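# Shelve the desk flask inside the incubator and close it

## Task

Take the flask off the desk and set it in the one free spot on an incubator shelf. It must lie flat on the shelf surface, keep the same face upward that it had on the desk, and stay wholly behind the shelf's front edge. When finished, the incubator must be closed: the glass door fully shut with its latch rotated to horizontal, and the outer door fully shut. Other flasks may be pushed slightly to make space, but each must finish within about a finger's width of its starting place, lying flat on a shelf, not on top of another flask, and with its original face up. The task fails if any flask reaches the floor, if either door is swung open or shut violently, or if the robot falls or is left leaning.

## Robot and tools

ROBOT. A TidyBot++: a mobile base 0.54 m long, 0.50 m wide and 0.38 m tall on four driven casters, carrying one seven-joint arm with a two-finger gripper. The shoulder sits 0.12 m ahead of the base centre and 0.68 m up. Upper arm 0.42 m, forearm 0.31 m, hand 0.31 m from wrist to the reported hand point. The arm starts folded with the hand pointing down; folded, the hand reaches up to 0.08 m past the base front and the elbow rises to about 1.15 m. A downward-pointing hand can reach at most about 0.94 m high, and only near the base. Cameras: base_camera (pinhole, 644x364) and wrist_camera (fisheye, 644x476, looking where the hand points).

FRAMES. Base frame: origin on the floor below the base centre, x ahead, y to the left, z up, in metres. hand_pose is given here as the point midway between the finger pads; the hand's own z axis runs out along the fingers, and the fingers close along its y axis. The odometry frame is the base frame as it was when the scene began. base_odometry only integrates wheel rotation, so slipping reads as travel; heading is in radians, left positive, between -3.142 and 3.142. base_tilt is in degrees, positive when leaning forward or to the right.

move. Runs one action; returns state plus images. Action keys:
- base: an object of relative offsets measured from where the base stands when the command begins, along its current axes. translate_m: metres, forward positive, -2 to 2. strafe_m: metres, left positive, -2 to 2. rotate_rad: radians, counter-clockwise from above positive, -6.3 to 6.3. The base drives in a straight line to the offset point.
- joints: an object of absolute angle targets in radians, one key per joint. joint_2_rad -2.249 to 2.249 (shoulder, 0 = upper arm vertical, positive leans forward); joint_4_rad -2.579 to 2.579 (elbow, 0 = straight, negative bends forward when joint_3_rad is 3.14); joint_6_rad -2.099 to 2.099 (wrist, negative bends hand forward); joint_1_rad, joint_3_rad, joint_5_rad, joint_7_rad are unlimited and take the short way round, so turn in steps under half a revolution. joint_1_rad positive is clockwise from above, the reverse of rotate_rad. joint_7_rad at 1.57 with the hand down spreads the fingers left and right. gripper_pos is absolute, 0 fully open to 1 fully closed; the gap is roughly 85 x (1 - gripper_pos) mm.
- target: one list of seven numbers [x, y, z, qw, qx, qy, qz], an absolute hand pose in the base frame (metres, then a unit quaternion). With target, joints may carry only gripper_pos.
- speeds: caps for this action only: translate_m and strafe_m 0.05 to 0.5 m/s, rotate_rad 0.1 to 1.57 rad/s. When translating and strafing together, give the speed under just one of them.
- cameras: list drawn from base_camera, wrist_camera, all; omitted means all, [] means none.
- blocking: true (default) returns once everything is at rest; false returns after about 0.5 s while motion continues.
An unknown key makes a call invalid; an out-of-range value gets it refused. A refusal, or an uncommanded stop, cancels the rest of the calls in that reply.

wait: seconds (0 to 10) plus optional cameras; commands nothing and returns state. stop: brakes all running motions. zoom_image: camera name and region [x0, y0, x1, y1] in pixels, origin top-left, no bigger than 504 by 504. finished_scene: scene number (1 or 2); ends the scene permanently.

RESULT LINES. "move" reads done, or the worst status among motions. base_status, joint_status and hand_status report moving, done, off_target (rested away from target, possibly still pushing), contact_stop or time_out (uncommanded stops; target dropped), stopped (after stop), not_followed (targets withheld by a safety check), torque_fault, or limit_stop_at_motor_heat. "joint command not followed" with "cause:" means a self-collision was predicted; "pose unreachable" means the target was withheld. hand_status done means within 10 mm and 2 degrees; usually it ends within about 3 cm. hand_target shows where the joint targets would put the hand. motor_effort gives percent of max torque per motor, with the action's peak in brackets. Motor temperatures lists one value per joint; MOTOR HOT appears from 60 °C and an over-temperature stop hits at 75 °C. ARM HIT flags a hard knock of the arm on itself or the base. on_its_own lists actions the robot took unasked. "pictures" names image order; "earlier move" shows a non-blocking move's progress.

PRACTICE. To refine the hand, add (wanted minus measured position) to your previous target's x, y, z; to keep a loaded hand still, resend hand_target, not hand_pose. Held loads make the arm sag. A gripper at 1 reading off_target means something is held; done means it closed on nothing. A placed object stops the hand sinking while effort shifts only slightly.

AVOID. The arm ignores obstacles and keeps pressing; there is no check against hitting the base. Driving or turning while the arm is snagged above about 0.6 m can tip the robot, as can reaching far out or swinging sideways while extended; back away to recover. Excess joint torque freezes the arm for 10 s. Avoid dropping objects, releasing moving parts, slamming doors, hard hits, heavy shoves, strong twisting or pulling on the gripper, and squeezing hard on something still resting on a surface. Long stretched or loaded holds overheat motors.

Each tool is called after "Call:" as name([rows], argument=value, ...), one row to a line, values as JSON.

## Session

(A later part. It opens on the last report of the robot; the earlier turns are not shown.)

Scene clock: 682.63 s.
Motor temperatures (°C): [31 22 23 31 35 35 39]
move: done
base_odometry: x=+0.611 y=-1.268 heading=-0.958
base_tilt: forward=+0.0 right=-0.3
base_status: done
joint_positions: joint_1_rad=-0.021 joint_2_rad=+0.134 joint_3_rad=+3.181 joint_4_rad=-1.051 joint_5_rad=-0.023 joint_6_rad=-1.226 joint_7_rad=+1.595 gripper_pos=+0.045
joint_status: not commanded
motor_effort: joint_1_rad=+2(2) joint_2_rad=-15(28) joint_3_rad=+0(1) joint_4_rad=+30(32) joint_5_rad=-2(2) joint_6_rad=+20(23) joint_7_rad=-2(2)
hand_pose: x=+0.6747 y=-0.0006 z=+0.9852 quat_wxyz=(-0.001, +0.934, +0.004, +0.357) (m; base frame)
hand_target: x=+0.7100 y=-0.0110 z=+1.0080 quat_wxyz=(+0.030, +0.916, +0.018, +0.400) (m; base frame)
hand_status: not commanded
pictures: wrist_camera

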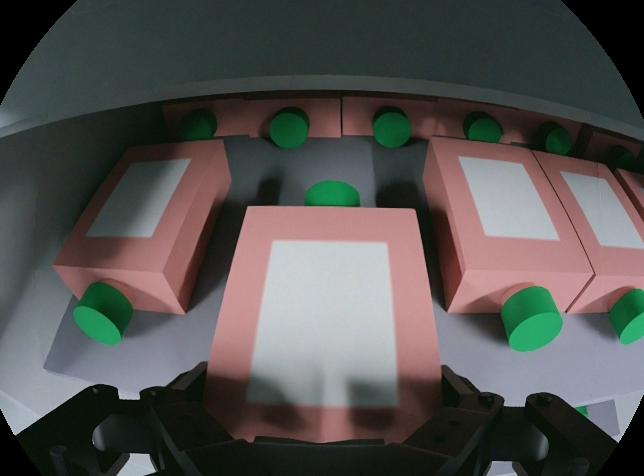

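Call:
move(base={"translate_m": -0.035}, speeds={"translate_m": 0.05}, cameras=[])

Call:
move(target=[0.71, -0.011, 0.998, 0.03, 0.917, 0.018, 0.400], cameras=["wrist_camera"])

Scene clock: 691.33 s.
Motor temperatures (°C): [31 22 23 31 35 35 39]
move: done
base_odometry: x=+0.591 y=-1.239 heading=-0.958
base_tilt: forward=+0.1 right=-0.3
base_status: done
joint_positions: joint_1_rad=-0.021 joint_2_rad=+0.179 joint_3_rad=+3.181 joint_4_rad=-1.014 joint_5_rad=-0.023 joint_6_rad=-1.184 joint_7_rad=+1.595 gripper_pos=+0.045
joint_status: not commanded
motor_effort: joint_1_rad=-1(1) joint_2_rad=-27(29) joint_3_rad=-1(2) joint_4_rad=+20(27) joint_5_rad=+0(2) joint_6_rad=+7(18) joint_7_rad=+1(1)
hand_pose: x=+0.7020 y=-0.0005 z=+0.9875 quat_wxyz=(+0.000, +0.928, +0.004, +0.373) (m; base frame)
hand_target: x=+0.7100 y=-0.0110 z=+1.0080 quat_wxyz=(+0.030, +0.916, +0.018, +0.400) (m; base frame)
hand_status: not commanded
pictures: none
No camera images: "cameras" was empty.

Scene clock: 692.07 s.
Motor temperatures (°C): [31 22 23 31 35 35 39]
move: off_target
base_odometry: x=+0.591 y=-1.239 heading=-0.958
base_tilt: forward=+0.0 right=-0.3
base_status: not commanded
joint_positions: joint_1_rad=-0.021 joint_2_rad=+0.178 joint_3_rad=+3.181 joint_4_rad=-1.041 joint_5_rad=-0.023 joint_6_rad=-1.161 joint_7_rad=+1.595 gripper_pos=+0.045
joint_status: not commanded
motor_effort: joint_1_rad=+0(1) joint_2_rad=-27(29) joint_3_rad=-1(1) joint_4_rad=+20(22) joint_5_rad=+0(0) joint_6_rad=+7(7) joint_7_rad=+0(1)
hand_pose: x=+0.7042 y=-0.0007 z=+0.9790 quat_wxyz=(+0.000, +0.928, +0.004, +0.372) (m; base frame)
hand_target: x=+0.7100 y=-0.0110 z=+0.9980 quat_wxyz=(+0.030, +0.916, +0.018, +0.400) (m; base frame)
hand_status: off_target (0.022 m and 5.1 deg from the pose sent, 0.017 m and 5.0 deg at the start)
pictures: wrist_camera

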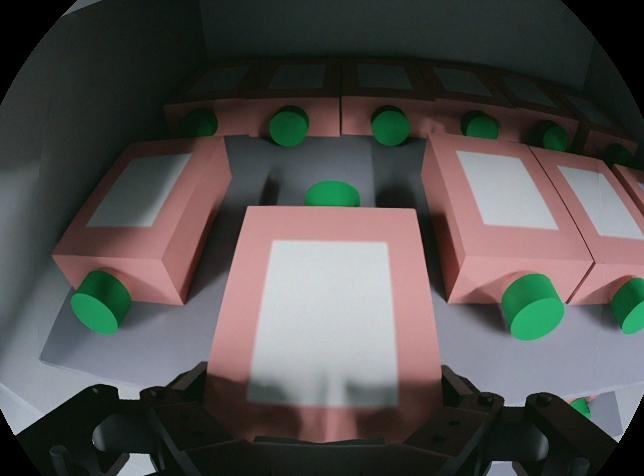

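Call:
move(target=[0.712, -0.011, 0.990, 0.03, 0.917, 0.018, 0.402], cameras=[])

Call:
move(target=[0.712, -0.011, 0.982, 0.03, 0.917, 0.018, 0.402], cameras=["wrist_camera"])

Scene clock: 697.77 s.
Motor temperatures (°C): [31 22 23 31 35 35 39]
move: off_target
base_odometry: x=+0.591 y=-1.239 heading=-0.958
base_tilt: forward=+0.0 right=-0.3
base_status: not commanded
joint_positions: joint_1_rad=-0.021 joint_2_rad=+0.177 joint_3_rad=+3.181 joint_4_rad=-1.072 joint_5_rad=-0.023 joint_6_rad=-1.128 joint_7_rad=+1.595 gripper_pos=+0.045
joint_status: not commanded
motor_effort: joint_1_rad=+0(1) joint_2_rad=-26(29) joint_3_rad=-1(2) joint_4_rad=+20(21) joint_5_rad=+0(1) joint_6_rad=+7(7) joint_7_rad=+0(1)
hand_pose: x=+0.7074 y=-0.0009 z=+0.9705 quat_wxyz=(+0.000, +0.928, +0.004, +0.373) (m; base frame)
hand_target: x=+0.7120 y=-0.0110 z=+0.9900 quat_wxyz=(+0.030, +0.915, +0.018, +0.401) (m; base frame)
hand_status: off_target (0.022 m and 5.2 deg from the pose sent, 0.017 m and 5.3 deg at the start)
pictures: none
No camera images: "cameras" was empty.

Scene clock: 698.43 s.
Motor temperatures (°C): [31 22 23 31 35 35 39]
move: off_target
base_odometry: x=+0.591 y=-1.239 heading=-0.958
base_tilt: forward=+0.0 right=-0.3
base_status: not commanded
joint_positions: joint_1_rad=-0.021 joint_2_rad=+0.166 joint_3_rad=+3.181 joint_4_rad=-1.098 joint_5_rad=-0.023 joint_6_rad=-1.097 joint_7_rad=+1.595 gripper_pos=+0.045
joint_status: not commanded
motor_effort: joint_1_rad=+0(1) joint_2_rad=-25(27) joint_3_rad=+0(2) joint_4_rad=+19(21) joint_5_rad=+0(1) joint_6_rad=+6(7) joint_7_rad=+0(1)
hand_pose: x=+0.7079 y=-0.0012 z=+0.9705 quat_wxyz=(+0.000, +0.925, +0.003, +0.381) (m; base frame)
hand_target: x=+0.7120 y=-0.0110 z=+0.9820 quat_wxyz=(+0.030, +0.915, +0.018, +0.401) (m; base frame)
hand_status: off_target (0.016 m and 4.6 deg from the pose sent, 0.016 m and 5.2 deg at the start)
pictures: wrist_camera

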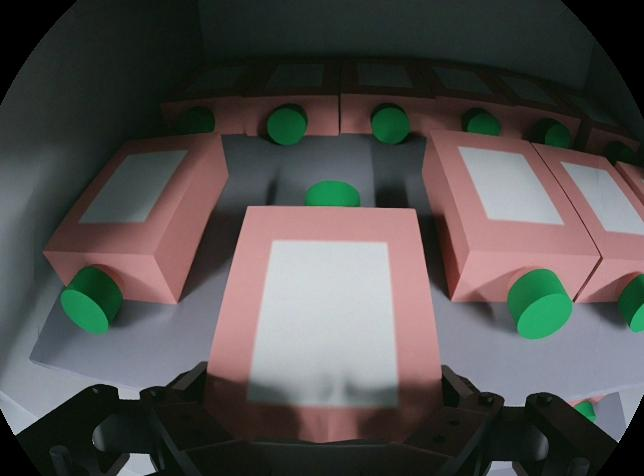

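Call:
move(base={"translate_m": 0.035}, speeds={"translate_m": 0.05}, cameras=["wrist_camera"])

Scene clock: 703.90 s.
Motor temperatures (°C): [31 22 23 31 35 35 39]
move: done
base_odometry: x=+0.611 y=-1.267 heading=-0.958
base_tilt: forward=+0.0 right=-0.3
base_status: done
joint_positions: joint_1_rad=-0.022 joint_2_rad=+0.115 joint_3_rad=+3.181 joint_4_rad=-1.154 joint_5_rad=-0.022 joint_6_rad=-1.099 joint_7_rad=+1.595 gripper_pos=+0.045
joint_status: not commanded
motor_effort: joint_1_rad=+1(2) joint_2_rad=-15(25) joint_3_rad=+0(2) joint_4_rad=+27(30) joint_5_rad=-1(2) joint_6_rad=+14(17) joint_7_rad=-1(2)
hand_pose: x=+0.6853 y=-0.0012 z=+0.9704 quat_wxyz=(-0.001, +0.926, +0.003, +0.377) (m; base frame)
hand_target: x=+0.7120 y=-0.0110 z=+0.9820 quat_wxyz=(+0.030, +0.915, +0.018, +0.401) (m; base frame)
hand_status: not commanded
pictures: wrist_camera

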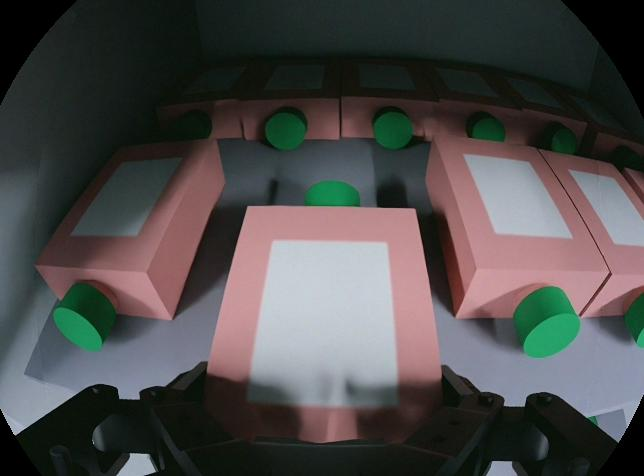

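Call:
move(target=[0.712, -0.011, 0.988, 0.03, 0.917, 0.018, 0.402], cameras=["wrist_camera"])

Scene clock: 730.50 s.
Motor temperatures (°C): [31 22 23 31 35 35 39]
move: off_target
base_odometry: x=+0.611 y=-1.267 heading=-0.958
base_tilt: forward=+0.1 right=-0.3
base_status: not commanded
joint_positions: joint_1_rad=-0.022 joint_2_rad=+0.116 joint_3_rad=+3.181 joint_4_rad=-1.151 joint_5_rad=-0.022 joint_6_rad=-1.103 joint_7_rad=+1.595 gripper_pos=+0.045
joint_status: not commanded
motor_effort: joint_1_rad=+1(2) joint_2_rad=-16(18) joint_3_rad=+1(1) joint_4_rad=+30(31) joint_5_rad=-1(2) joint_6_rad=+14(16) joint_7_rad=-2(2)
hand_pose: x=+0.6851 y=-0.0011 z=+0.9705 quat_wxyz=(-0.001, +0.927, +0.003, +0.376) (m; base frame)
hand_target: x=+0.7120 y=-0.0110 z=+0.9880 quat_wxyz=(+0.030, +0.915, +0.018, +0.401) (m; base frame)
hand_status: off_target (0.034 m and 5.0 deg from the pose sent, 0.033 m and 5.0 deg at the start)
pictures: wrist_camera

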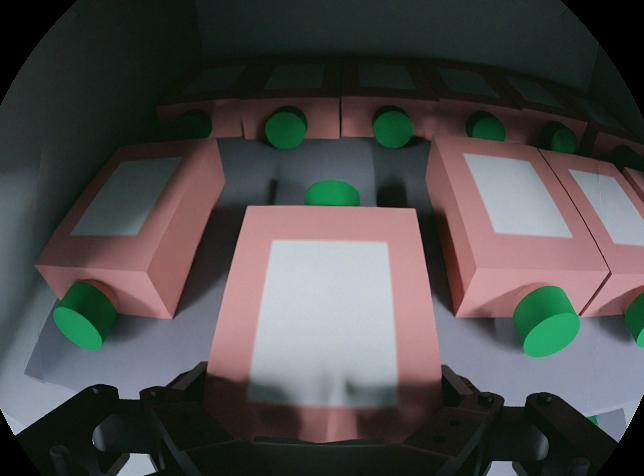

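Call:
move(target=[0.692, -0.009, 0.984, 0.03, 0.917, 0.018, 0.402], cameras=[])

Call:
move(target=[0.692, -0.009, 0.978, 0.03, 0.917, 0.018, 0.402], cameras=["wrist_camera"])

Call:
zoom_image(camera="wrist_camera", region=[140, 300, 500, 476])

Scene clock: 762.10 s.
Motor temperatures (°C): [31 22 23 32 35 34 39]
move: off_target
base_odometry: x=+0.611 y=-1.267 heading=-0.958
base_tilt: forward=+0.1 right=-0.3
base_status: not commanded
joint_positions: joint_1_rad=-0.022 joint_2_rad=+0.112 joint_3_rad=+3.181 joint_4_rad=-1.158 joint_5_rad=-0.022 joint_6_rad=-1.096 joint_7_rad=+1.595 gripper_pos=+0.045
joint_status: not commanded
motor_effort: joint_1_rad=+1(2) joint_2_rad=-21(21) joint_3_rad=+1(1) joint_4_rad=+21(30) joint_5_rad=+0(2) joint_6_rad=+10(14) joint_7_rad=+0(2)
hand_pose: x=+0.6848 y=-0.0012 z=+0.9706 quat_wxyz=(-0.001, +0.926, +0.003, +0.378) (m; base frame)
hand_target: x=+0.6920 y=-0.0090 z=+0.9840 quat_wxyz=(+0.030, +0.915, +0.018, +0.401) (m; base frame)
hand_status: off_target (0.017 m and 4.9 deg from the pose sent, 0.017 m and 5.0 deg at the start)
pictures: none
No camera images: "cameras" was empty.

Scene clock: 762.70 s.
Motor temperatures (°C): [31 22 23 32 35 34 39]
move: off_target
base_odometry: x=+0.611 y=-1.267 heading=-0.958
base_tilt: forward=+0.1 right=-0.3
base_status: not commanded
joint_positions: joint_1_rad=-0.022 joint_2_rad=+0.107 joint_3_rad=+3.181 joint_4_rad=-1.174 joint_5_rad=-0.022 joint_6_rad=-1.071 joint_7_rad=+1.595 gripper_pos=+0.045
joint_status: not commanded
motor_effort: joint_1_rad=+1(1) joint_2_rad=-21(21) joint_3_rad=-1(1) joint_4_rad=+20(21) joint_5_rad=+0(1) joint_6_rad=+8(9) joint_7_rad=+0(0)
hand_pose: x=+0.6869 y=-0.0013 z=+0.9709 quat_wxyz=(-0.001, +0.923, +0.003, +0.385) (m; base frame)
hand_target: x=+0.6920 y=-0.0090 z=+0.9780 quat_wxyz=(+0.030, +0.915, +0.018, +0.401) (m; base frame)
hand_status: off_target (0.012 m and 4.4 deg from the pose sent, 0.013 m and 4.9 deg at the start)
pictures: wrist_camera

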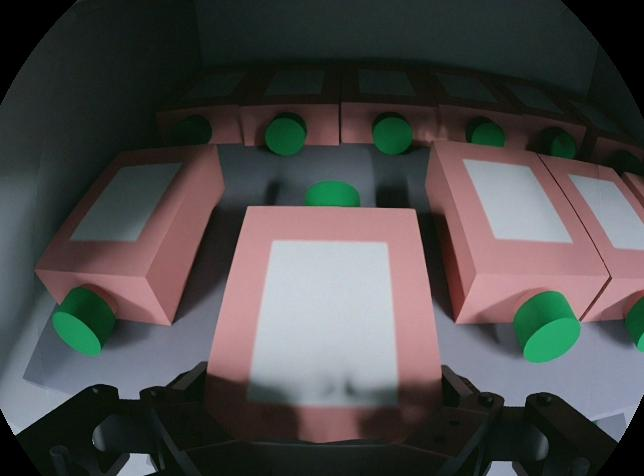

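Scaled by 1.400.

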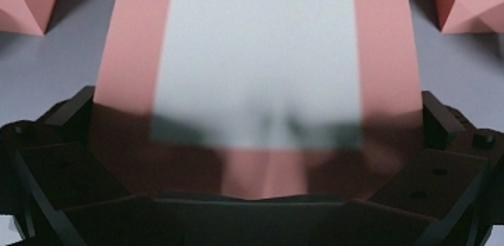

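Call:
move(target=[0.692, -0.009, 0.980, 0.03, 0.922, 0.018, 0.386], cameras=[])

Call:
move(joints={"gripper_pos": 0.03}, cameras=["wrist_camera"])

Scene clock: 770.40 s.
Motor temperatures (°C): [31 22 23 32 35 34 39]
move: off_target
base_odometry: x=+0.611 y=-1.267 heading=-0.958
base_tilt: forward=+0.1 right=-0.3
base_status: not commanded
joint_positions: joint_1_rad=-0.022 joint_2_rad=+0.112 joint_3_rad=+3.181 joint_4_rad=-1.159 joint_5_rad=-0.021 joint_6_rad=-1.093 joint_7_rad=+1.595 gripper_pos=+0.045
joint_status: not commanded
motor_effort: joint_1_rad=+0(1) joint_2_rad=-22(23) joint_3_rad=-1(2) joint_4_rad=+24(24) joint_5_rad=-1(1) joint_6_rad=+9(10) joint_7_rad=+0(1)
hand_pose: x=+0.6852 y=-0.0014 z=+0.9707 quat_wxyz=(+0.000, +0.925, +0.003, +0.379) (m; base frame)
hand_target: x=+0.6920 y=-0.0090 z=+0.9800 quat_wxyz=(+0.030, +0.922, +0.018, +0.386) (m; base frame)
hand_status: off_target (0.014 m and 4.0 deg from the pose sent, 0.013 m and 3.9 deg at the start)
pictures: none
No camera images: "cameras" was empty.

Scene clock: 771.20 s.
Motor temperatures (°C): [31 22 23 32 35 34 39]
move: done
base_odometry: x=+0.611 y=-1.267 heading=-0.958
base_tilt: forward=+0.0 right=-0.2
base_status: not commanded
joint_positions: joint_1_rad=-0.022 joint_2_rad=+0.112 joint_3_rad=+3.181 joint_4_rad=-1.159 joint_5_rad=-0.021 joint_6_rad=-1.094 joint_7_rad=+1.595 gripper_pos=+0.028
joint_status: all done
motor_effort: joint_1_rad=-1(1) joint_2_rad=-22(23) joint_3_rad=-1(1) joint_4_rad=+23(25) joint_5_rad=-1(1) joint_6_rad=+11(12) joint_7_rad=+1(1)
hand_pose: x=+0.6851 y=-0.0014 z=+0.9705 quat_wxyz=(+0.000, +0.926, +0.003, +0.379) (m; base frame)
hand_target: x=+0.6920 y=-0.0090 z=+0.9800 quat_wxyz=(+0.030, +0.922, +0.018, +0.386) (m; base frame)
hand_status: not commanded
pictures: wrist_camera

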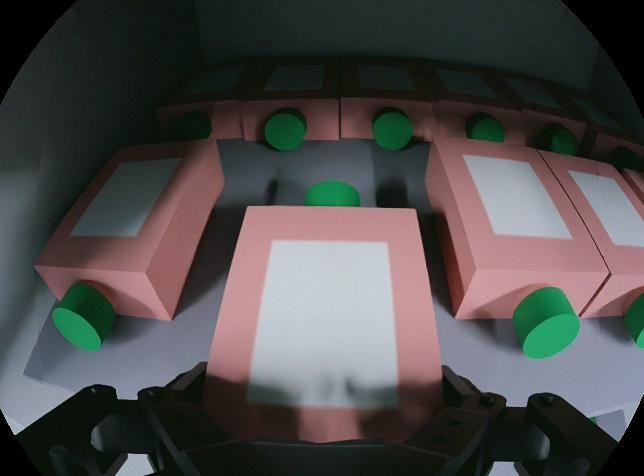

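Call:
move(joints={"gripper_pos": 0.0}, cameras=["wrist_camera"])

Call:
zoom_image(camera="wrist_camera", region=[140, 300, 500, 476])

Scene clock: 776.00 s.
Motor temperatures (°C): [31 22 23 32 35 34 39]
move: done
base_odometry: x=+0.611 y=-1.267 heading=-0.958
base_tilt: forward=+0.1 right=-0.3
base_status: not commanded
joint_positions: joint_1_rad=-0.022 joint_2_rad=+0.112 joint_3_rad=+3.181 joint_4_rad=-1.159 joint_5_rad=-0.021 joint_6_rad=-1.094 joint_7_rad=+1.595 gripper_pos=+0.000
joint_status: all done
motor_effort: joint_1_rad=+0(2) joint_2_rad=-22(22) joint_3_rad=+0(2) joint_4_rad=+23(24) joint_5_rad=+0(0) joint_6_rad=+10(11) joint_7_rad=+0(1)
hand_pose: x=+0.6851 y=-0.0014 z=+0.9705 quat_wxyz=(+0.000, +0.926, +0.003, +0.379) (m; base frame)
hand_target: x=+0.6920 y=-0.0090 z=+0.9800 quat_wxyz=(+0.030, +0.922, +0.018, +0.386) (m; base frame)
hand_status: not commanded
pictures: wrist_camera

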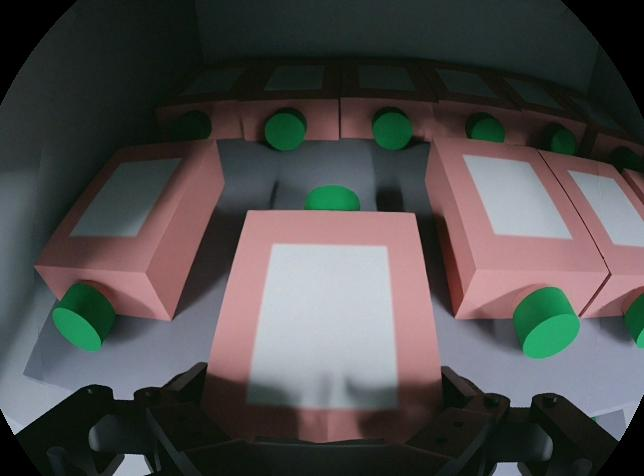

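Scaled by 1.400.

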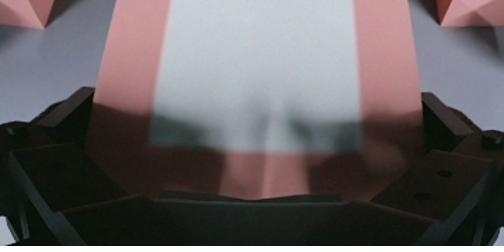

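Call:
move(base={"translate_m": -0.01}, speeds={"translate_m": 0.05}, cameras=["wrist_camera"])

Scene clock: 779.70 s.
Motor temperatures (°C): [31 22 23 32 35 34 39]
move: done
base_odometry: x=+0.605 y=-1.259 heading=-0.958
base_tilt: forward=+0.0 right=-0.3
base_status: done
joint_positions: joint_1_rad=-0.022 joint_2_rad=+0.123 joint_3_rad=+3.181 joint_4_rad=-1.141 joint_5_rad=-0.021 joint_6_rad=-1.094 joint_7_rad=+1.595 gripper_pos=+0.000
joint_status: not commanded
motor_effort: joint_1_rad=+0(1) joint_2_rad=-24(26) joint_3_rad=-1(2) joint_4_rad=+20(22) joint_5_rad=+0(0) joint_6_rad=+7(10) joint_7_rad=+1(1)
hand_pose: x=+0.6904 y=-0.0013 z=+0.9741 quat_wxyz=(+0.000, +0.924, +0.004, +0.382) (m; base frame)
hand_target: x=+0.6920 y=-0.0090 z=+0.9800 quat_wxyz=(+0.030, +0.922, +0.018, +0.386) (m; base frame)
hand_status: not commanded
pictures: wrist_camera

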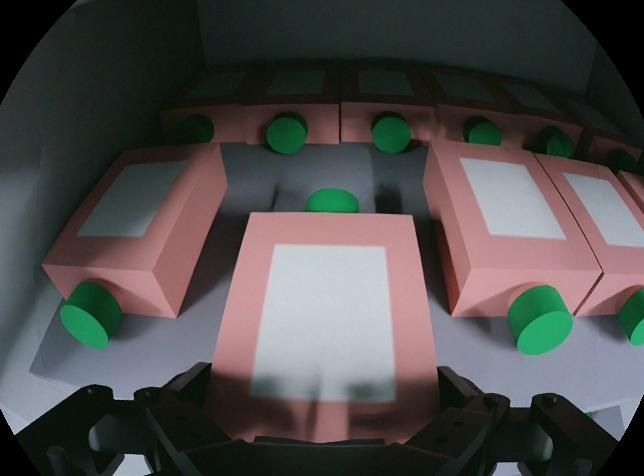

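Call:
move(base={"translate_m": -0.03}, speeds={"translate_m": 0.05}, cameras=["wrist_camera"])

Scene clock: 785.63 s.
Motor temperatures (°C): [31 22 23 32 35 34 39]
move: done
base_odometry: x=+0.588 y=-1.235 heading=-0.958
base_tilt: forward=+0.1 right=-0.3
base_status: done
joint_positions: joint_1_rad=-0.022 joint_2_rad=+0.125 joint_3_rad=+3.181 joint_4_rad=-1.141 joint_5_rad=-0.021 joint_6_rad=-1.094 joint_7_rad=+1.595 gripper_pos=+0.000
joint_status: not commanded
motor_effort: joint_1_rad=+0(1) joint_2_rad=-24(27) joint_3_rad=-1(1) joint_4_rad=+20(21) joint_5_rad=+0(1) joint_6_rad=+6(7) joint_7_rad=+0(1)
hand_pose: x=+0.6912 y=-0.0013 z=+0.9726 quat_wxyz=(+0.000, +0.925, +0.004, +0.381) (m; base frame)
hand_target: x=+0.6920 y=-0.0090 z=+0.9800 quat_wxyz=(+0.030, +0.922, +0.018, +0.386) (m; base frame)
hand_status: not commanded
pictures: wrist_camera

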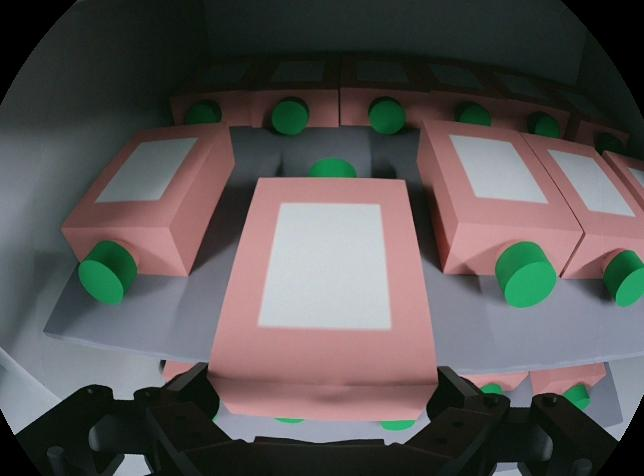

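Call:
move(base={"translate_m": -0.05}, speeds={"translate_m": 0.05})

Scene clock: 818.23 s.
Motor temperatures (°C): [31 22 23 32 35 34 39]
move: done
base_odometry: x=+0.559 y=-1.194 heading=-0.958
base_tilt: forward=+0.1 right=-0.3
base_status: done
joint_positions: joint_1_rad=-0.023 joint_2_rad=+0.127 joint_3_rad=+3.181 joint_4_rad=-1.141 joint_5_rad=-0.021 joint_6_rad=-1.094 joint_7_rad=+1.595 gripper_pos=+0.000
joint_status: not commanded
motor_effort: joint_1_rad=+0(2) joint_2_rad=-25(28) joint_3_rad=-1(2) joint_4_rad=+20(21) joint_5_rad=+0(0) joint_6_rad=+6(7) joint_7_rad=+0(1)
hand_pose: x=+0.6916 y=-0.0011 z=+0.9720 quat_wxyz=(+0.000, +0.925, +0.004, +0.381) (m; base frame)
hand_target: x=+0.6920 y=-0.0090 z=+0.9800 quat_wxyz=(+0.030, +0.922, +0.018, +0.386) (m; base frame)
hand_status: not commanded
pictures: base_camera, wrist_camera

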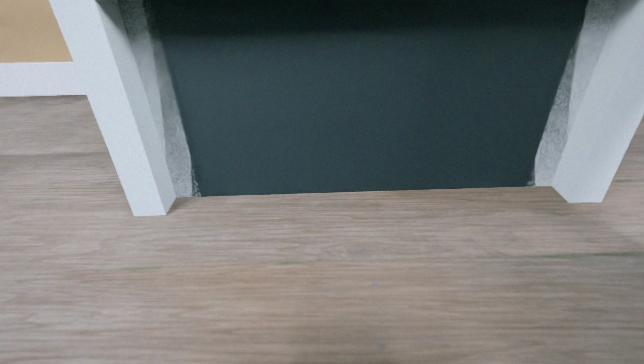

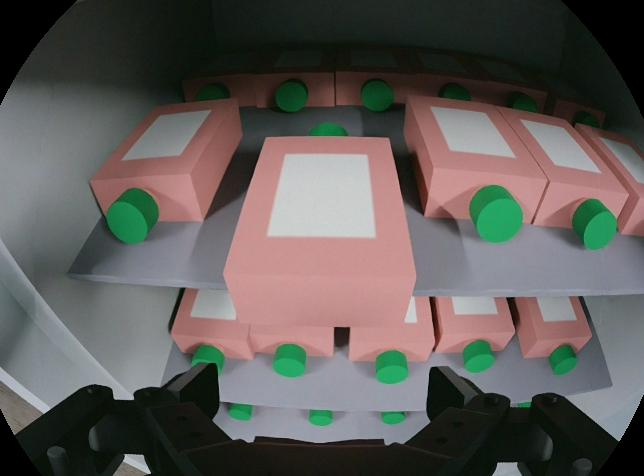

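Call:
move(base={"translate_m": -0.12}, speeds={"translate_m": 0.1}, cameras=["wrist_camera"])

Call:
move(target=[0.69, -0.01, 1.0, 0.02, 0.799, 0.015, 0.602], joints={"gripper_pos": 1}, cameras=["wrist_camera"])

Scene clock: 833.83 s.
Motor temperatures (°C): [31 22 23 32 35 34 39]
move: done
base_odometry: x=+0.490 y=-1.095 heading=-0.958
base_tilt: forward=+0.1 right=-0.3
base_status: done
joint_positions: joint_1_rad=-0.023 joint_2_rad=+0.128 joint_3_rad=+3.181 joint_4_rad=-1.140 joint_5_rad=-0.021 joint_6_rad=-1.094 joint_7_rad=+1.595 gripper_pos=+0.000
joint_status: not commanded
motor_effort: joint_1_rad=+0(1) joint_2_rad=-24(28) joint_3_rad=-1(2) joint_4_rad=+20(21) joint_5_rad=+0(1) joint_6_rad=+6(7) joint_7_rad=+0(1)
hand_pose: x=+0.6921 y=-0.0010 z=+0.9712 quat_wxyz=(+0.000, +0.925, +0.004, +0.380) (m; base frame)
hand_target: x=+0.6920 y=-0.0090 z=+0.9800 quat_wxyz=(+0.030, +0.922, +0.018, +0.386) (m; base frame)
hand_status: not commanded
pictures: wrist_camera

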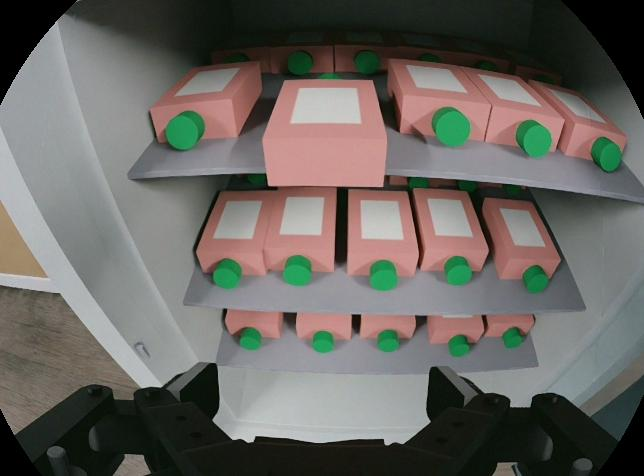

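Scene clock: 836.03 s.
Motor temperatures (°C): [31 22 23 32 35 34 39]
move: off_target
base_odometry: x=+0.490 y=-1.095 heading=-0.958
base_tilt: forward=+0.0 right=-0.3
base_status: not commanded
joint_positions: joint_1_rad=-0.023 joint_2_rad=-0.081 joint_3_rad=+3.181 joint_4_rad=-1.707 joint_5_rad=-0.021 joint_6_rad=-0.284 joint_7_rad=+1.595 gripper_pos=+0.999
joint_status: all done
motor_effort: joint_1_rad=+0(1) joint_2_rad=-19(25) joint_3_rad=+0(2) joint_4_rad=+21(23) joint_5_rad=+0(1) joint_6_rad=+9(9) joint_7_rad=+0(1)
hand_pose: x=+0.6929 y=-0.0075 z=+0.9802 quat_wxyz=(+0.003, +0.816, -0.004, +0.577) (m; base frame)
hand_target: x=+0.6900 y=-0.0100 z=+1.0000 quat_wxyz=(+0.020, +0.798, +0.015, +0.602) (m; base frame)
hand_status: off_target (0.020 m and 4.5 deg from the pose sent, 0.030 m and 29.4 deg at the start)
pictures: wrist_camera

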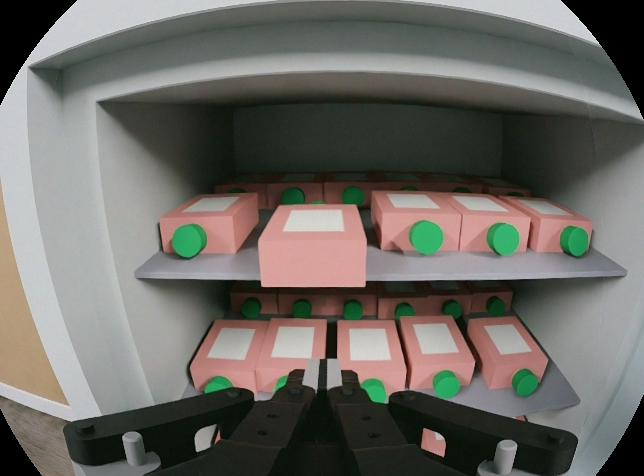

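Call:
move(base={"translate_m": 0.13, "strafe_m": 0.008}, speeds={"translate_m": 0.08}, cameras=["wrist_camera"])

Scene clock: 846.97 s.
Motor temperatures (°C): [31 22 23 32 35 34 39]
move: done
base_odometry: x=+0.571 y=-1.197 heading=-0.958
base_tilt: forward=+0.1 right=-0.3
base_status: done
joint_positions: joint_1_rad=-0.023 joint_2_rad=-0.090 joint_3_rad=+3.181 joint_4_rad=-1.709 joint_5_rad=-0.021 joint_6_rad=-0.280 joint_7_rad=+1.595 gripper_pos=+0.999
joint_status: not commanded
motor_effort: joint_1_rad=+0(1) joint_2_rad=-18(22) joint_3_rad=-1(2) joint_4_rad=+22(23) joint_5_rad=+0(1) joint_6_rad=+9(9) joint_7_rad=+0(1)
hand_pose: x=+0.6904 y=-0.0076 z=+0.9855 quat_wxyz=(+0.003, +0.813, -0.004, +0.582) (m; base frame)
hand_target: x=+0.6900 y=-0.0100 z=+1.0000 quat_wxyz=(+0.020, +0.798, +0.015, +0.602) (m; base frame)
hand_status: not commanded
pictures: wrist_camera

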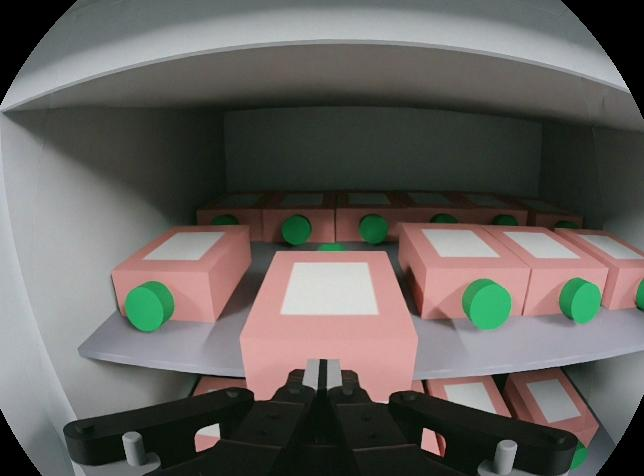

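Call:
move(base={"translate_m": 0.045, "strafe_m": -0.003}, speeds={"translate_m": 0.05}, cameras=["wrist_camera"])

Call:
zoom_image(camera="wrist_camera", region=[70, 200, 570, 420])

Scene clock: 853.80 s.
Motor temperatures (°C): [31 22 23 31 35 34 39]
move: done
base_odometry: x=+0.595 y=-1.236 heading=-0.957
base_tilt: forward=+0.0 right=-0.3
base_status: done
joint_positions: joint_1_rad=-0.023 joint_2_rad=-0.092 joint_3_rad=+3.181 joint_4_rad=-1.709 joint_5_rad=-0.021 joint_6_rad=-0.279 joint_7_rad=+1.595 gripper_pos=+0.999
joint_status: not commanded
motor_effort: joint_1_rad=+0(1) joint_2_rad=-18(21) joint_3_rad=-1(2) joint_4_rad=+22(22) joint_5_rad=+1(1) joint_6_rad=+9(9) joint_7_rad=+0(1)
hand_pose: x=+0.6898 y=-0.0076 z=+0.9867 quat_wxyz=(+0.003, +0.812, -0.004, +0.583) (m; base frame)
hand_target: x=+0.6900 y=-0.0100 z=+1.0000 quat_wxyz=(+0.020, +0.798, +0.015, +0.602) (m; base frame)
hand_status: not commanded
pictures: wrist_camera

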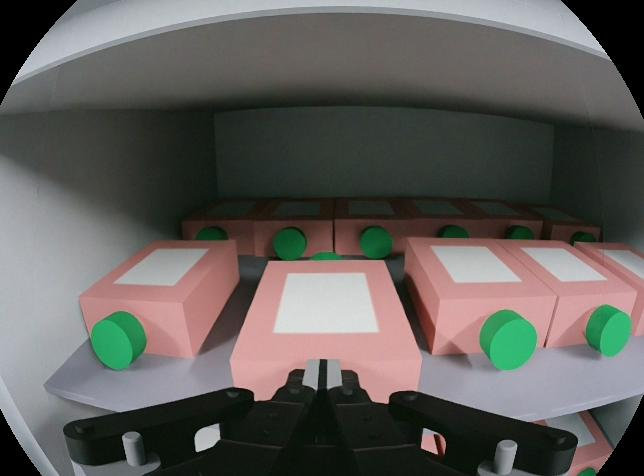

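Scaled by 1.008.

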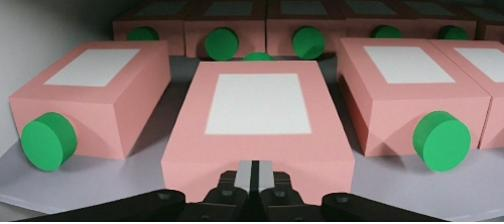

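Call:
move(base={"translate_m": 0.03}, speeds={"translate_m": 0.05}, cameras=["wrist_camera"])

Call:
zoom_image(camera="wrist_camera", region=[70, 180, 570, 440])

Scene clock: 863.50 s.
Motor temperatures (°C): [31 22 23 31 35 34 39]
move: done
base_odometry: x=+0.612 y=-1.260 heading=-0.958
base_tilt: forward=+0.0 right=-0.2
base_status: done
joint_positions: joint_1_rad=-0.023 joint_2_rad=-0.094 joint_3_rad=+3.181 joint_4_rad=-1.709 joint_5_rad=-0.021 joint_6_rad=-0.279 joint_7_rad=+1.595 gripper_pos=+0.999
joint_status: not commanded
motor_effort: joint_1_rad=-1(1) joint_2_rad=-18(21) joint_3_rad=-1(2) joint_4_rad=+22(23) joint_5_rad=+1(1) joint_6_rad=+9(9) joint_7_rad=+0(1)
hand_pose: x=+0.6893 y=-0.0076 z=+0.9878 quat_wxyz=(+0.003, +0.812, -0.004, +0.584) (m; base frame)
hand_target: x=+0.6900 y=-0.0100 z=+1.0000 quat_wxyz=(+0.020, +0.798, +0.015, +0.602) (m; base frame)
hand_status: not commanded
pictures: wrist_camera

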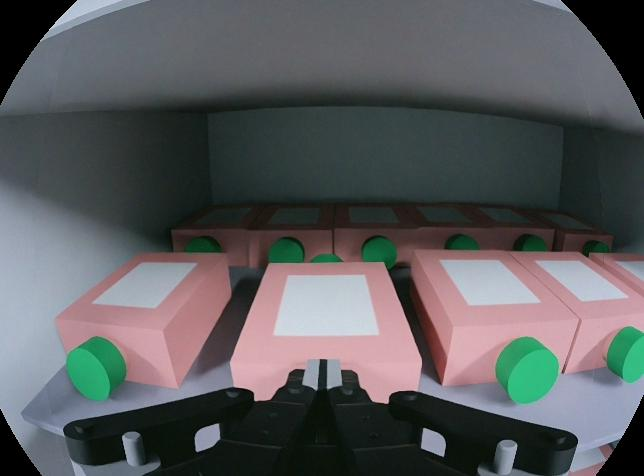

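Scaled by 1.008.

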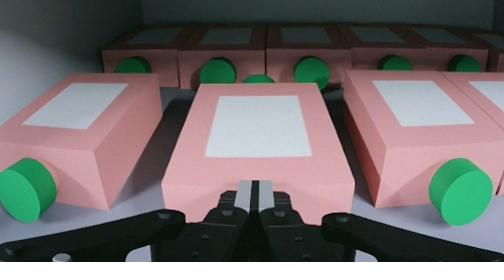

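Call:
move(base={"translate_m": 0.015}, speeds={"translate_m": 0.05}, cameras=[])

Call:
move(base={"translate_m": -0.16}, speeds={"translate_m": 0.1}, cameras=["wrist_camera"])

Call:
zoom_image(camera="wrist_camera", region=[130, 160, 630, 420])

Scene clock: 871.47 s.
Motor temperatures (°C): [31 22 23 31 35 34 39]
move: done
base_odometry: x=+0.621 y=-1.273 heading=-0.958
base_tilt: forward=+0.0 right=-0.3
base_status: done
joint_positions: joint_1_rad=-0.023 joint_2_rad=-0.095 joint_3_rad=+3.181 joint_4_rad=-1.709 joint_5_rad=-0.021 joint_6_rad=-0.278 joint_7_rad=+1.595 gripper_pos=+0.999
joint_status: not commanded
motor_effort: joint_1_rad=+0(1) joint_2_rad=-18(21) joint_3_rad=-1(2) joint_4_rad=+22(22) joint_5_rad=+0(1) joint_6_rad=+9(9) joint_7_rad=+0(1)
hand_pose: x=+0.6890 y=-0.0076 z=+0.9885 quat_wxyz=(+0.003, +0.811, -0.004, +0.585) (m; base frame)
hand_target: x=+0.6900 y=-0.0100 z=+1.0000 quat_wxyz=(+0.020, +0.798, +0.015, +0.602) (m; base frame)
hand_status: not commanded
pictures: none
No camera images: "cameras" was empty.

Scene clock: 873.60 s.
Motor temperatures (°C): [31 22 23 31 35 34 39]
move: done
base_odometry: x=+0.529 y=-1.142 heading=-0.958
base_tilt: forward=+0.1 right=-0.3
base_status: done
joint_positions: joint_1_rad=-0.023 joint_2_rad=-0.098 joint_3_rad=+3.181 joint_4_rad=-1.710 joint_5_rad=-0.021 joint_6_rad=-0.277 joint_7_rad=+1.595 gripper_pos=+0.999
joint_status: not commanded
motor_effort: joint_1_rad=+0(2) joint_2_rad=-18(22) joint_3_rad=+0(2) joint_4_rad=+22(23) joint_5_rad=+0(1) joint_6_rad=+8(9) joint_7_rad=+1(1)
hand_pose: x=+0.6881 y=-0.0077 z=+0.9899 quat_wxyz=(+0.003, +0.810, -0.004, +0.586) (m; base frame)
hand_target: x=+0.6900 y=-0.0100 z=+1.0000 quat_wxyz=(+0.020, +0.798, +0.015, +0.602) (m; base frame)
hand_status: not commanded
pictures: wrist_camera

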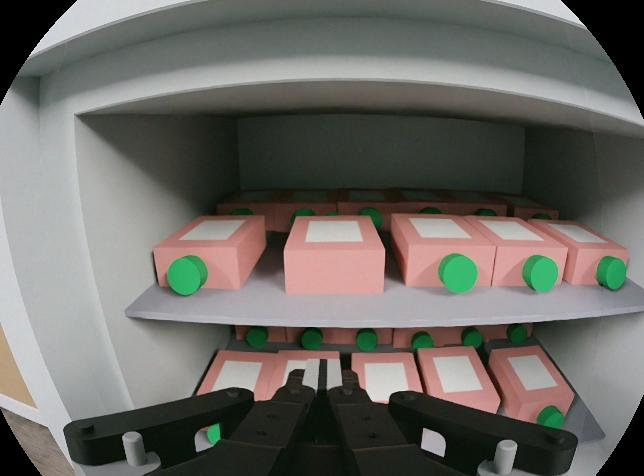

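Scaled by 1.008.

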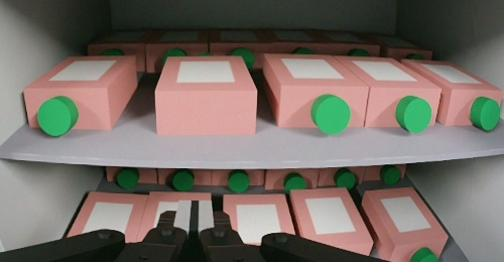

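Call:
move(base={"translate_m": -1.0}, cameras=["wrist_camera"])

Call:
move(target=[0.62, 0.0, 1.05, 0.02, 0.85, 0.015, 0.52])

Scene clock: 882.57 s.
Motor temperatures (°C): [31 22 23 31 35 34 39]
move: done
base_odometry: x=-0.047 y=-0.324 heading=-0.957
base_tilt: forward=+0.0 right=-0.4
base_status: done
joint_positions: joint_1_rad=-0.023 joint_2_rad=-0.099 joint_3_rad=+3.181 joint_4_rad=-1.711 joint_5_rad=-0.021 joint_6_rad=-0.276 joint_7_rad=+1.595 gripper_pos=+0.999
joint_status: not commanded
motor_effort: joint_1_rad=+0(1) joint_2_rad=-18(21) joint_3_rad=-1(2) joint_4_rad=+22(23) joint_5_rad=+0(1) joint_6_rad=+9(9) joint_7_rad=+0(1)
hand_pose: x=+0.6876 y=-0.0077 z=+0.9905 quat_wxyz=(+0.003, +0.810, -0.004, +0.587) (m; base frame)
hand_target: x=+0.6900 y=-0.0100 z=+1.0000 quat_wxyz=(+0.020, +0.798, +0.015, +0.602) (m; base frame)
hand_status: not commanded
pictures: wrist_camera

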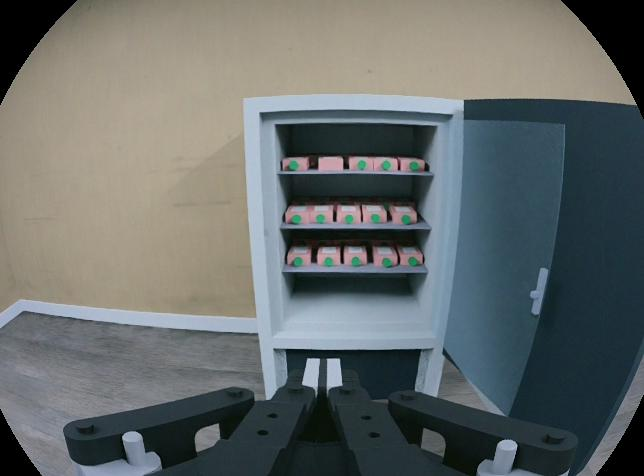

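Scene clock: 884.27 s.
Motor temperatures (°C): [31 22 23 31 35 34 39]
move: off_target
base_odometry: x=-0.047 y=-0.324 heading=-0.957
base_tilt: forward=+0.1 right=-0.3
base_status: not commanded
joint_positions: joint_1_rad=-0.023 joint_2_rad=-0.170 joint_3_rad=+3.153 joint_4_rad=-1.455 joint_5_rad=-0.020 joint_6_rad=-0.728 joint_7_rad=+1.595 gripper_pos=+0.999
joint_status: not commanded
motor_effort: joint_1_rad=+0(1) joint_2_rad=-15(20) joint_3_rad=-1(2) joint_4_rad=+22(23) joint_5_rad=+0(1) joint_6_rad=+8(9) joint_7_rad=+0(1)
hand_pose: x=+0.6308 y=+0.0108 z=+1.0523 quat_wxyz=(-0.007, +0.845, +0.012, +0.535) (m; base frame)
hand_target: x=+0.6200 y=+0.0000 z=+1.0500 quat_wxyz=(+0.020, +0.853, +0.015, +0.522) (m; base frame)
hand_status: off_target (0.015 m and 3.6 deg from the pose sent, 0.090 m and 9.4 deg at the start)
pictures: base_camera, wrist_camera

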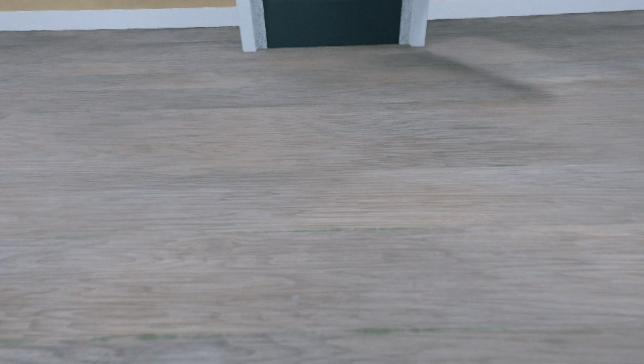

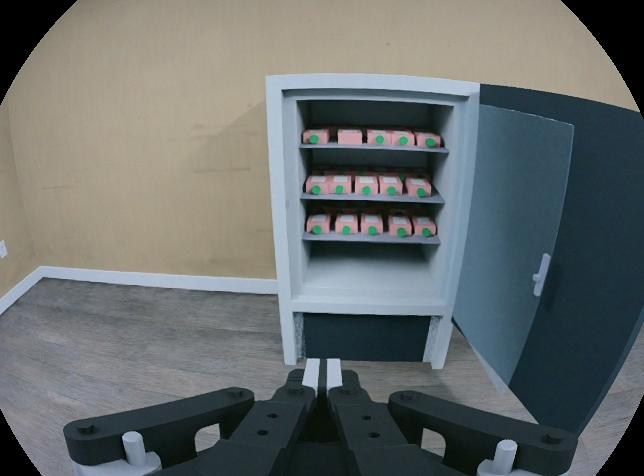

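Call:
zoom_image(camera="wrist_camera", region=[440, 80, 640, 450])

Call:
zoom_image(camera="wrist_camera", region=[500, 230, 600, 320])

Scaled by 1.362.

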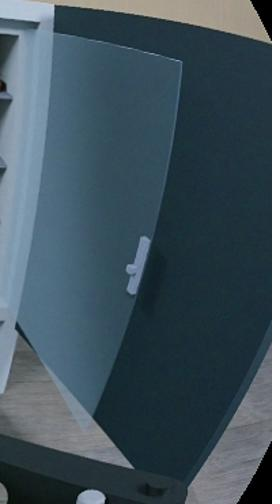

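Scaled by 5.040.

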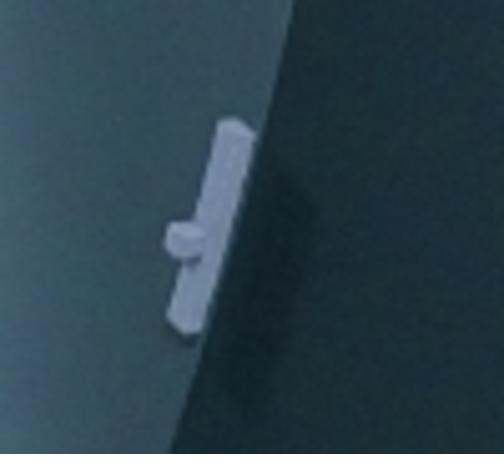

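Call:
move(target=[0.69, -0.01, 0.99, 0.02, 0.799, 0.015, 0.602], joints={"gripper_pos": 0.5}, cameras=[])

Call:
move(base={"translate_m": 0.45, "strafe_m": -0.45, "rotate_rad": -0.2}, speeds={"translate_m": 0.3})

Scene clock: 993.43 s.
Motor temperatures (°C): [31 21 23 31 35 34 39]
move: off_target
base_odometry: x=-0.047 y=-0.324 heading=-0.957
base_tilt: forward=+0.0 right=-0.3
base_status: not commanded
joint_positions: joint_1_rad=-0.023 joint_2_rad=-0.103 joint_3_rad=+3.177 joint_4_rad=-1.743 joint_5_rad=-0.020 joint_6_rad=-0.252 joint_7_rad=+1.595 gripper_pos=+0.500
joint_status: all done
motor_effort: joint_1_rad=-1(2) joint_2_rad=-18(20) joint_3_rad=-1(2) joint_4_rad=+22(23) joint_5_rad=+0(1) joint_6_rad=+9(9) joint_7_rad=+0(1)
hand_pose: x=+0.6853 y=-0.0051 z=+0.9804 quat_wxyz=(+0.002, +0.811, -0.003, +0.585) (m; base frame)
hand_target: x=+0.6900 y=-0.0100 z=+0.9900 quat_wxyz=(+0.020, +0.798, +0.015, +0.602) (m; base frame)
hand_status: off_target (0.012 m and 3.8 deg from the pose sent, 0.088 m and 9.8 deg at the start)
pictures: none
No camera images: "cameras" was empty.

Scene clock: 996.53 s.
Motor temperatures (°C): [31 21 23 31 35 34 39]
move: done
base_odometry: x=-0.156 y=-0.951 heading=-1.158
base_tilt: forward=+0.0 right=-0.3
base_status: done
joint_positions: joint_1_rad=-0.051 joint_2_rad=-0.103 joint_3_rad=+3.177 joint_4_rad=-1.745 joint_5_rad=-0.020 joint_6_rad=-0.249 joint_7_rad=+1.595 gripper_pos=+0.500
joint_status: not commanded
motor_effort: joint_1_rad=+3(6) joint_2_rad=-18(21) joint_3_rad=+3(7) joint_4_rad=+23(24) joint_5_rad=+0(2) joint_6_rad=+10(11) joint_7_rad=+0(1)
hand_pose: x=+0.6852 y=+0.0110 z=+0.9800 quat_wxyz=(-0.007, +0.811, +0.009, +0.585) (m; base frame)
hand_target: x=+0.6900 y=-0.0100 z=+0.9900 quat_wxyz=(+0.020, +0.798, +0.015, +0.602) (m; base frame)
hand_status: not commanded
pictures: base_camera, wrist_camera

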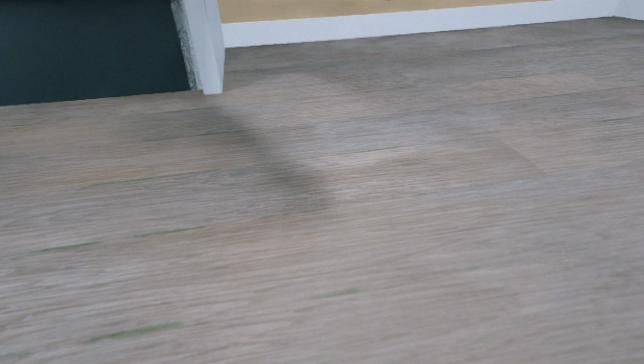

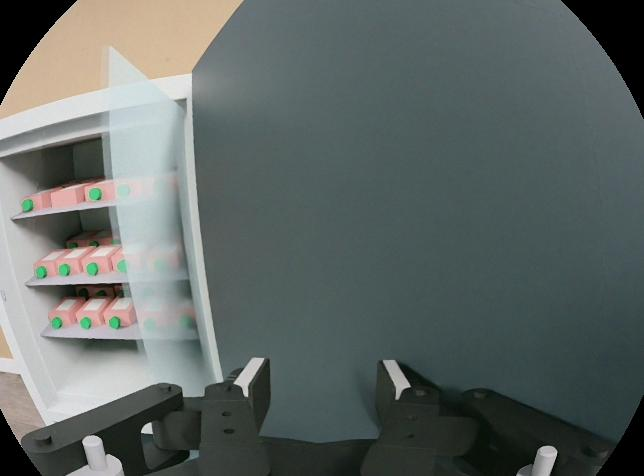

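Call:
move(joints={"gripper_pos": 1}, base={"translate_m": 0.17}, speeds={"translate_m": 0.15})

Scene clock: 1067.43 s.
Motor temperatures (°C): [31 21 23 31 35 34 39]
move: done
base_odometry: x=-0.088 y=-1.107 heading=-1.158
base_tilt: forward=+0.0 right=-0.3
base_status: done
joint_positions: joint_1_rad=-0.118 joint_2_rad=-0.151 joint_3_rad=+3.098 joint_4_rad=-1.765 joint_5_rad=-0.020 joint_6_rad=-0.247 joint_7_rad=+1.595 gripper_pos=+0.999
joint_status: all done
motor_effort: joint_1_rad=+16(17) joint_2_rad=-7(18) joint_3_rad=+18(21) joint_4_rad=+23(31) joint_5_rad=+3(4) joint_6_rad=+11(18) joint_7_rad=+0(1)
hand_pose: x=+0.6597 y=+0.0926 z=+0.9955 quat_wxyz=(-0.046, +0.799, +0.070, +0.596) (m; base frame)
hand_target: x=+0.6900 y=-0.0100 z=+0.9900 quat_wxyz=(+0.020, +0.798, +0.015, +0.602) (m; base frame)
hand_status: not commanded
pictures: base_camera, wrist_camera

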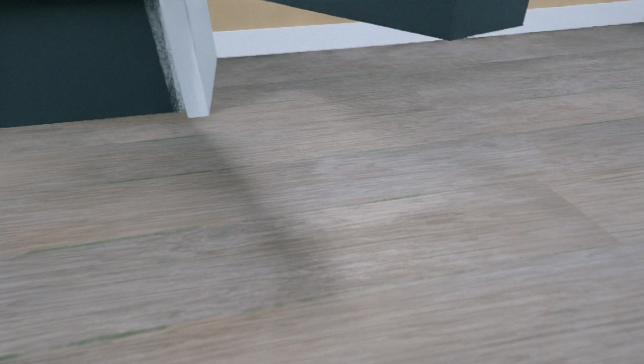

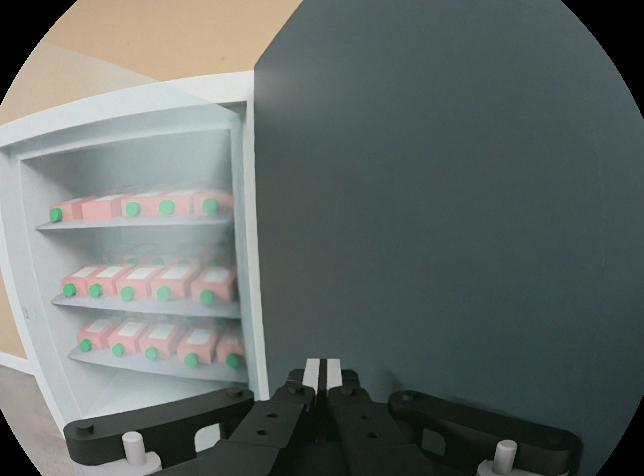

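Call:
move(base={"translate_m": 0.08, "strafe_m": 0.08}, speeds={"translate_m": 0.08})

Scene clock: 1081.87 s.
Motor temperatures (°C): [31 21 23 31 35 34 39]
move: done
base_odometry: x=+0.018 y=-1.148 heading=-1.158
base_tilt: forward=+0.0 right=-0.3
base_status: done
joint_positions: joint_1_rad=-0.086 joint_2_rad=-0.136 joint_3_rad=+3.134 joint_4_rad=-1.764 joint_5_rad=-0.020 joint_6_rad=-0.246 joint_7_rad=+1.595 gripper_pos=+0.999
joint_status: not commanded
motor_effort: joint_1_rad=+9(15) joint_2_rad=-12(13) joint_3_rad=+11(18) joint_4_rad=+22(24) joint_5_rad=+1(3) joint_6_rad=+9(12) joint_7_rad=+0(1)
hand_pose: x=+0.6700 y=+0.0550 z=+0.9882 quat_wxyz=(-0.028, +0.804, +0.041, +0.592) (m; base frame)
hand_target: x=+0.6900 y=-0.0100 z=+0.9900 quat_wxyz=(+0.020, +0.798, +0.015, +0.602) (m; base frame)
hand_status: not commanded
pictures: base_camera, wrist_camera

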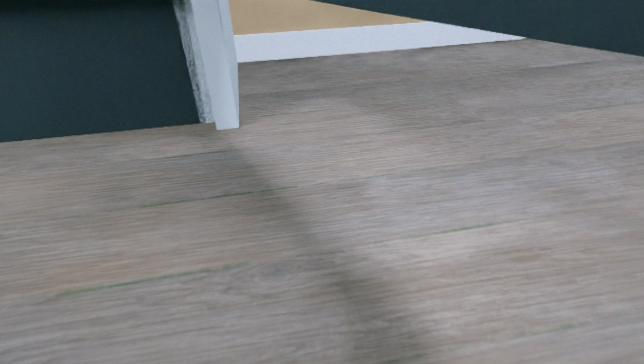

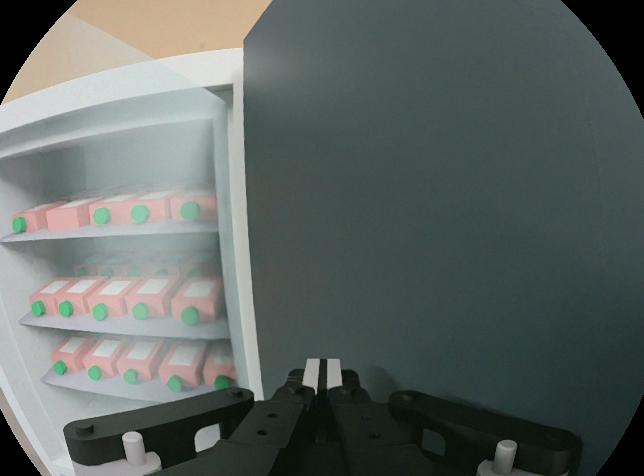

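Call:
move(base={"translate_m": 0.03, "strafe_m": 0.12}, speeds={"translate_m": 0.08})

Scene clock: 1087.53 s.
Motor temperatures (°C): [31 21 23 31 35 34 39]
move: done
base_odometry: x=+0.140 y=-1.128 heading=-1.158
base_tilt: forward=+0.0 right=-0.3
base_status: done
joint_positions: joint_1_rad=-0.043 joint_2_rad=-0.109 joint_3_rad=+3.184 joint_4_rad=-1.763 joint_5_rad=-0.020 joint_6_rad=-0.244 joint_7_rad=+1.595 gripper_pos=+0.999
joint_status: not commanded
motor_effort: joint_1_rad=-1(9) joint_2_rad=-18(18) joint_3_rad=+0(11) joint_4_rad=+22(24) joint_5_rad=+0(2) joint_6_rad=+9(11) joint_7_rad=+1(1)
hand_pose: x=+0.6818 y=+0.0019 z=+0.9743 quat_wxyz=(-0.003, +0.813, +0.002, +0.583) (m; base frame)
hand_target: x=+0.6900 y=-0.0100 z=+0.9900 quat_wxyz=(+0.020, +0.798, +0.015, +0.602) (m; base frame)
hand_status: not commanded
pictures: base_camera, wrist_camera

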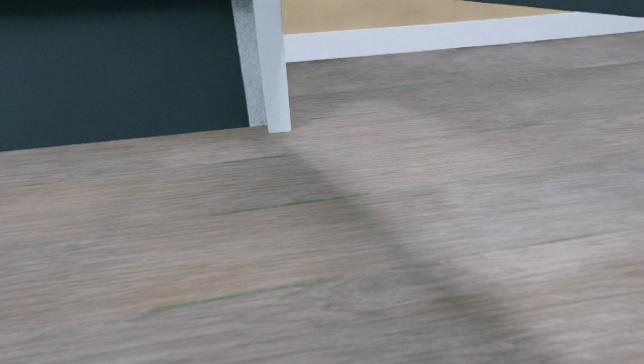

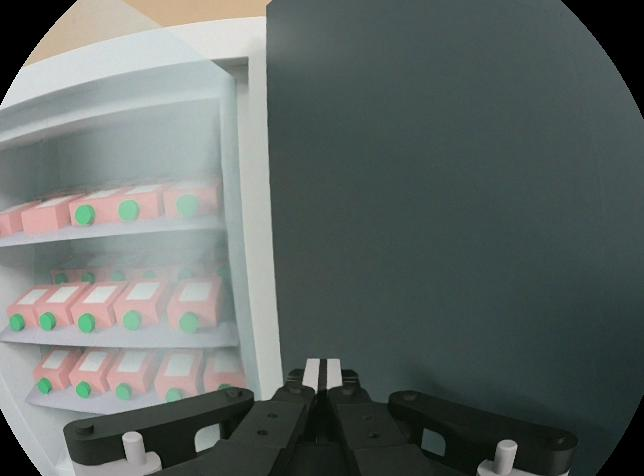

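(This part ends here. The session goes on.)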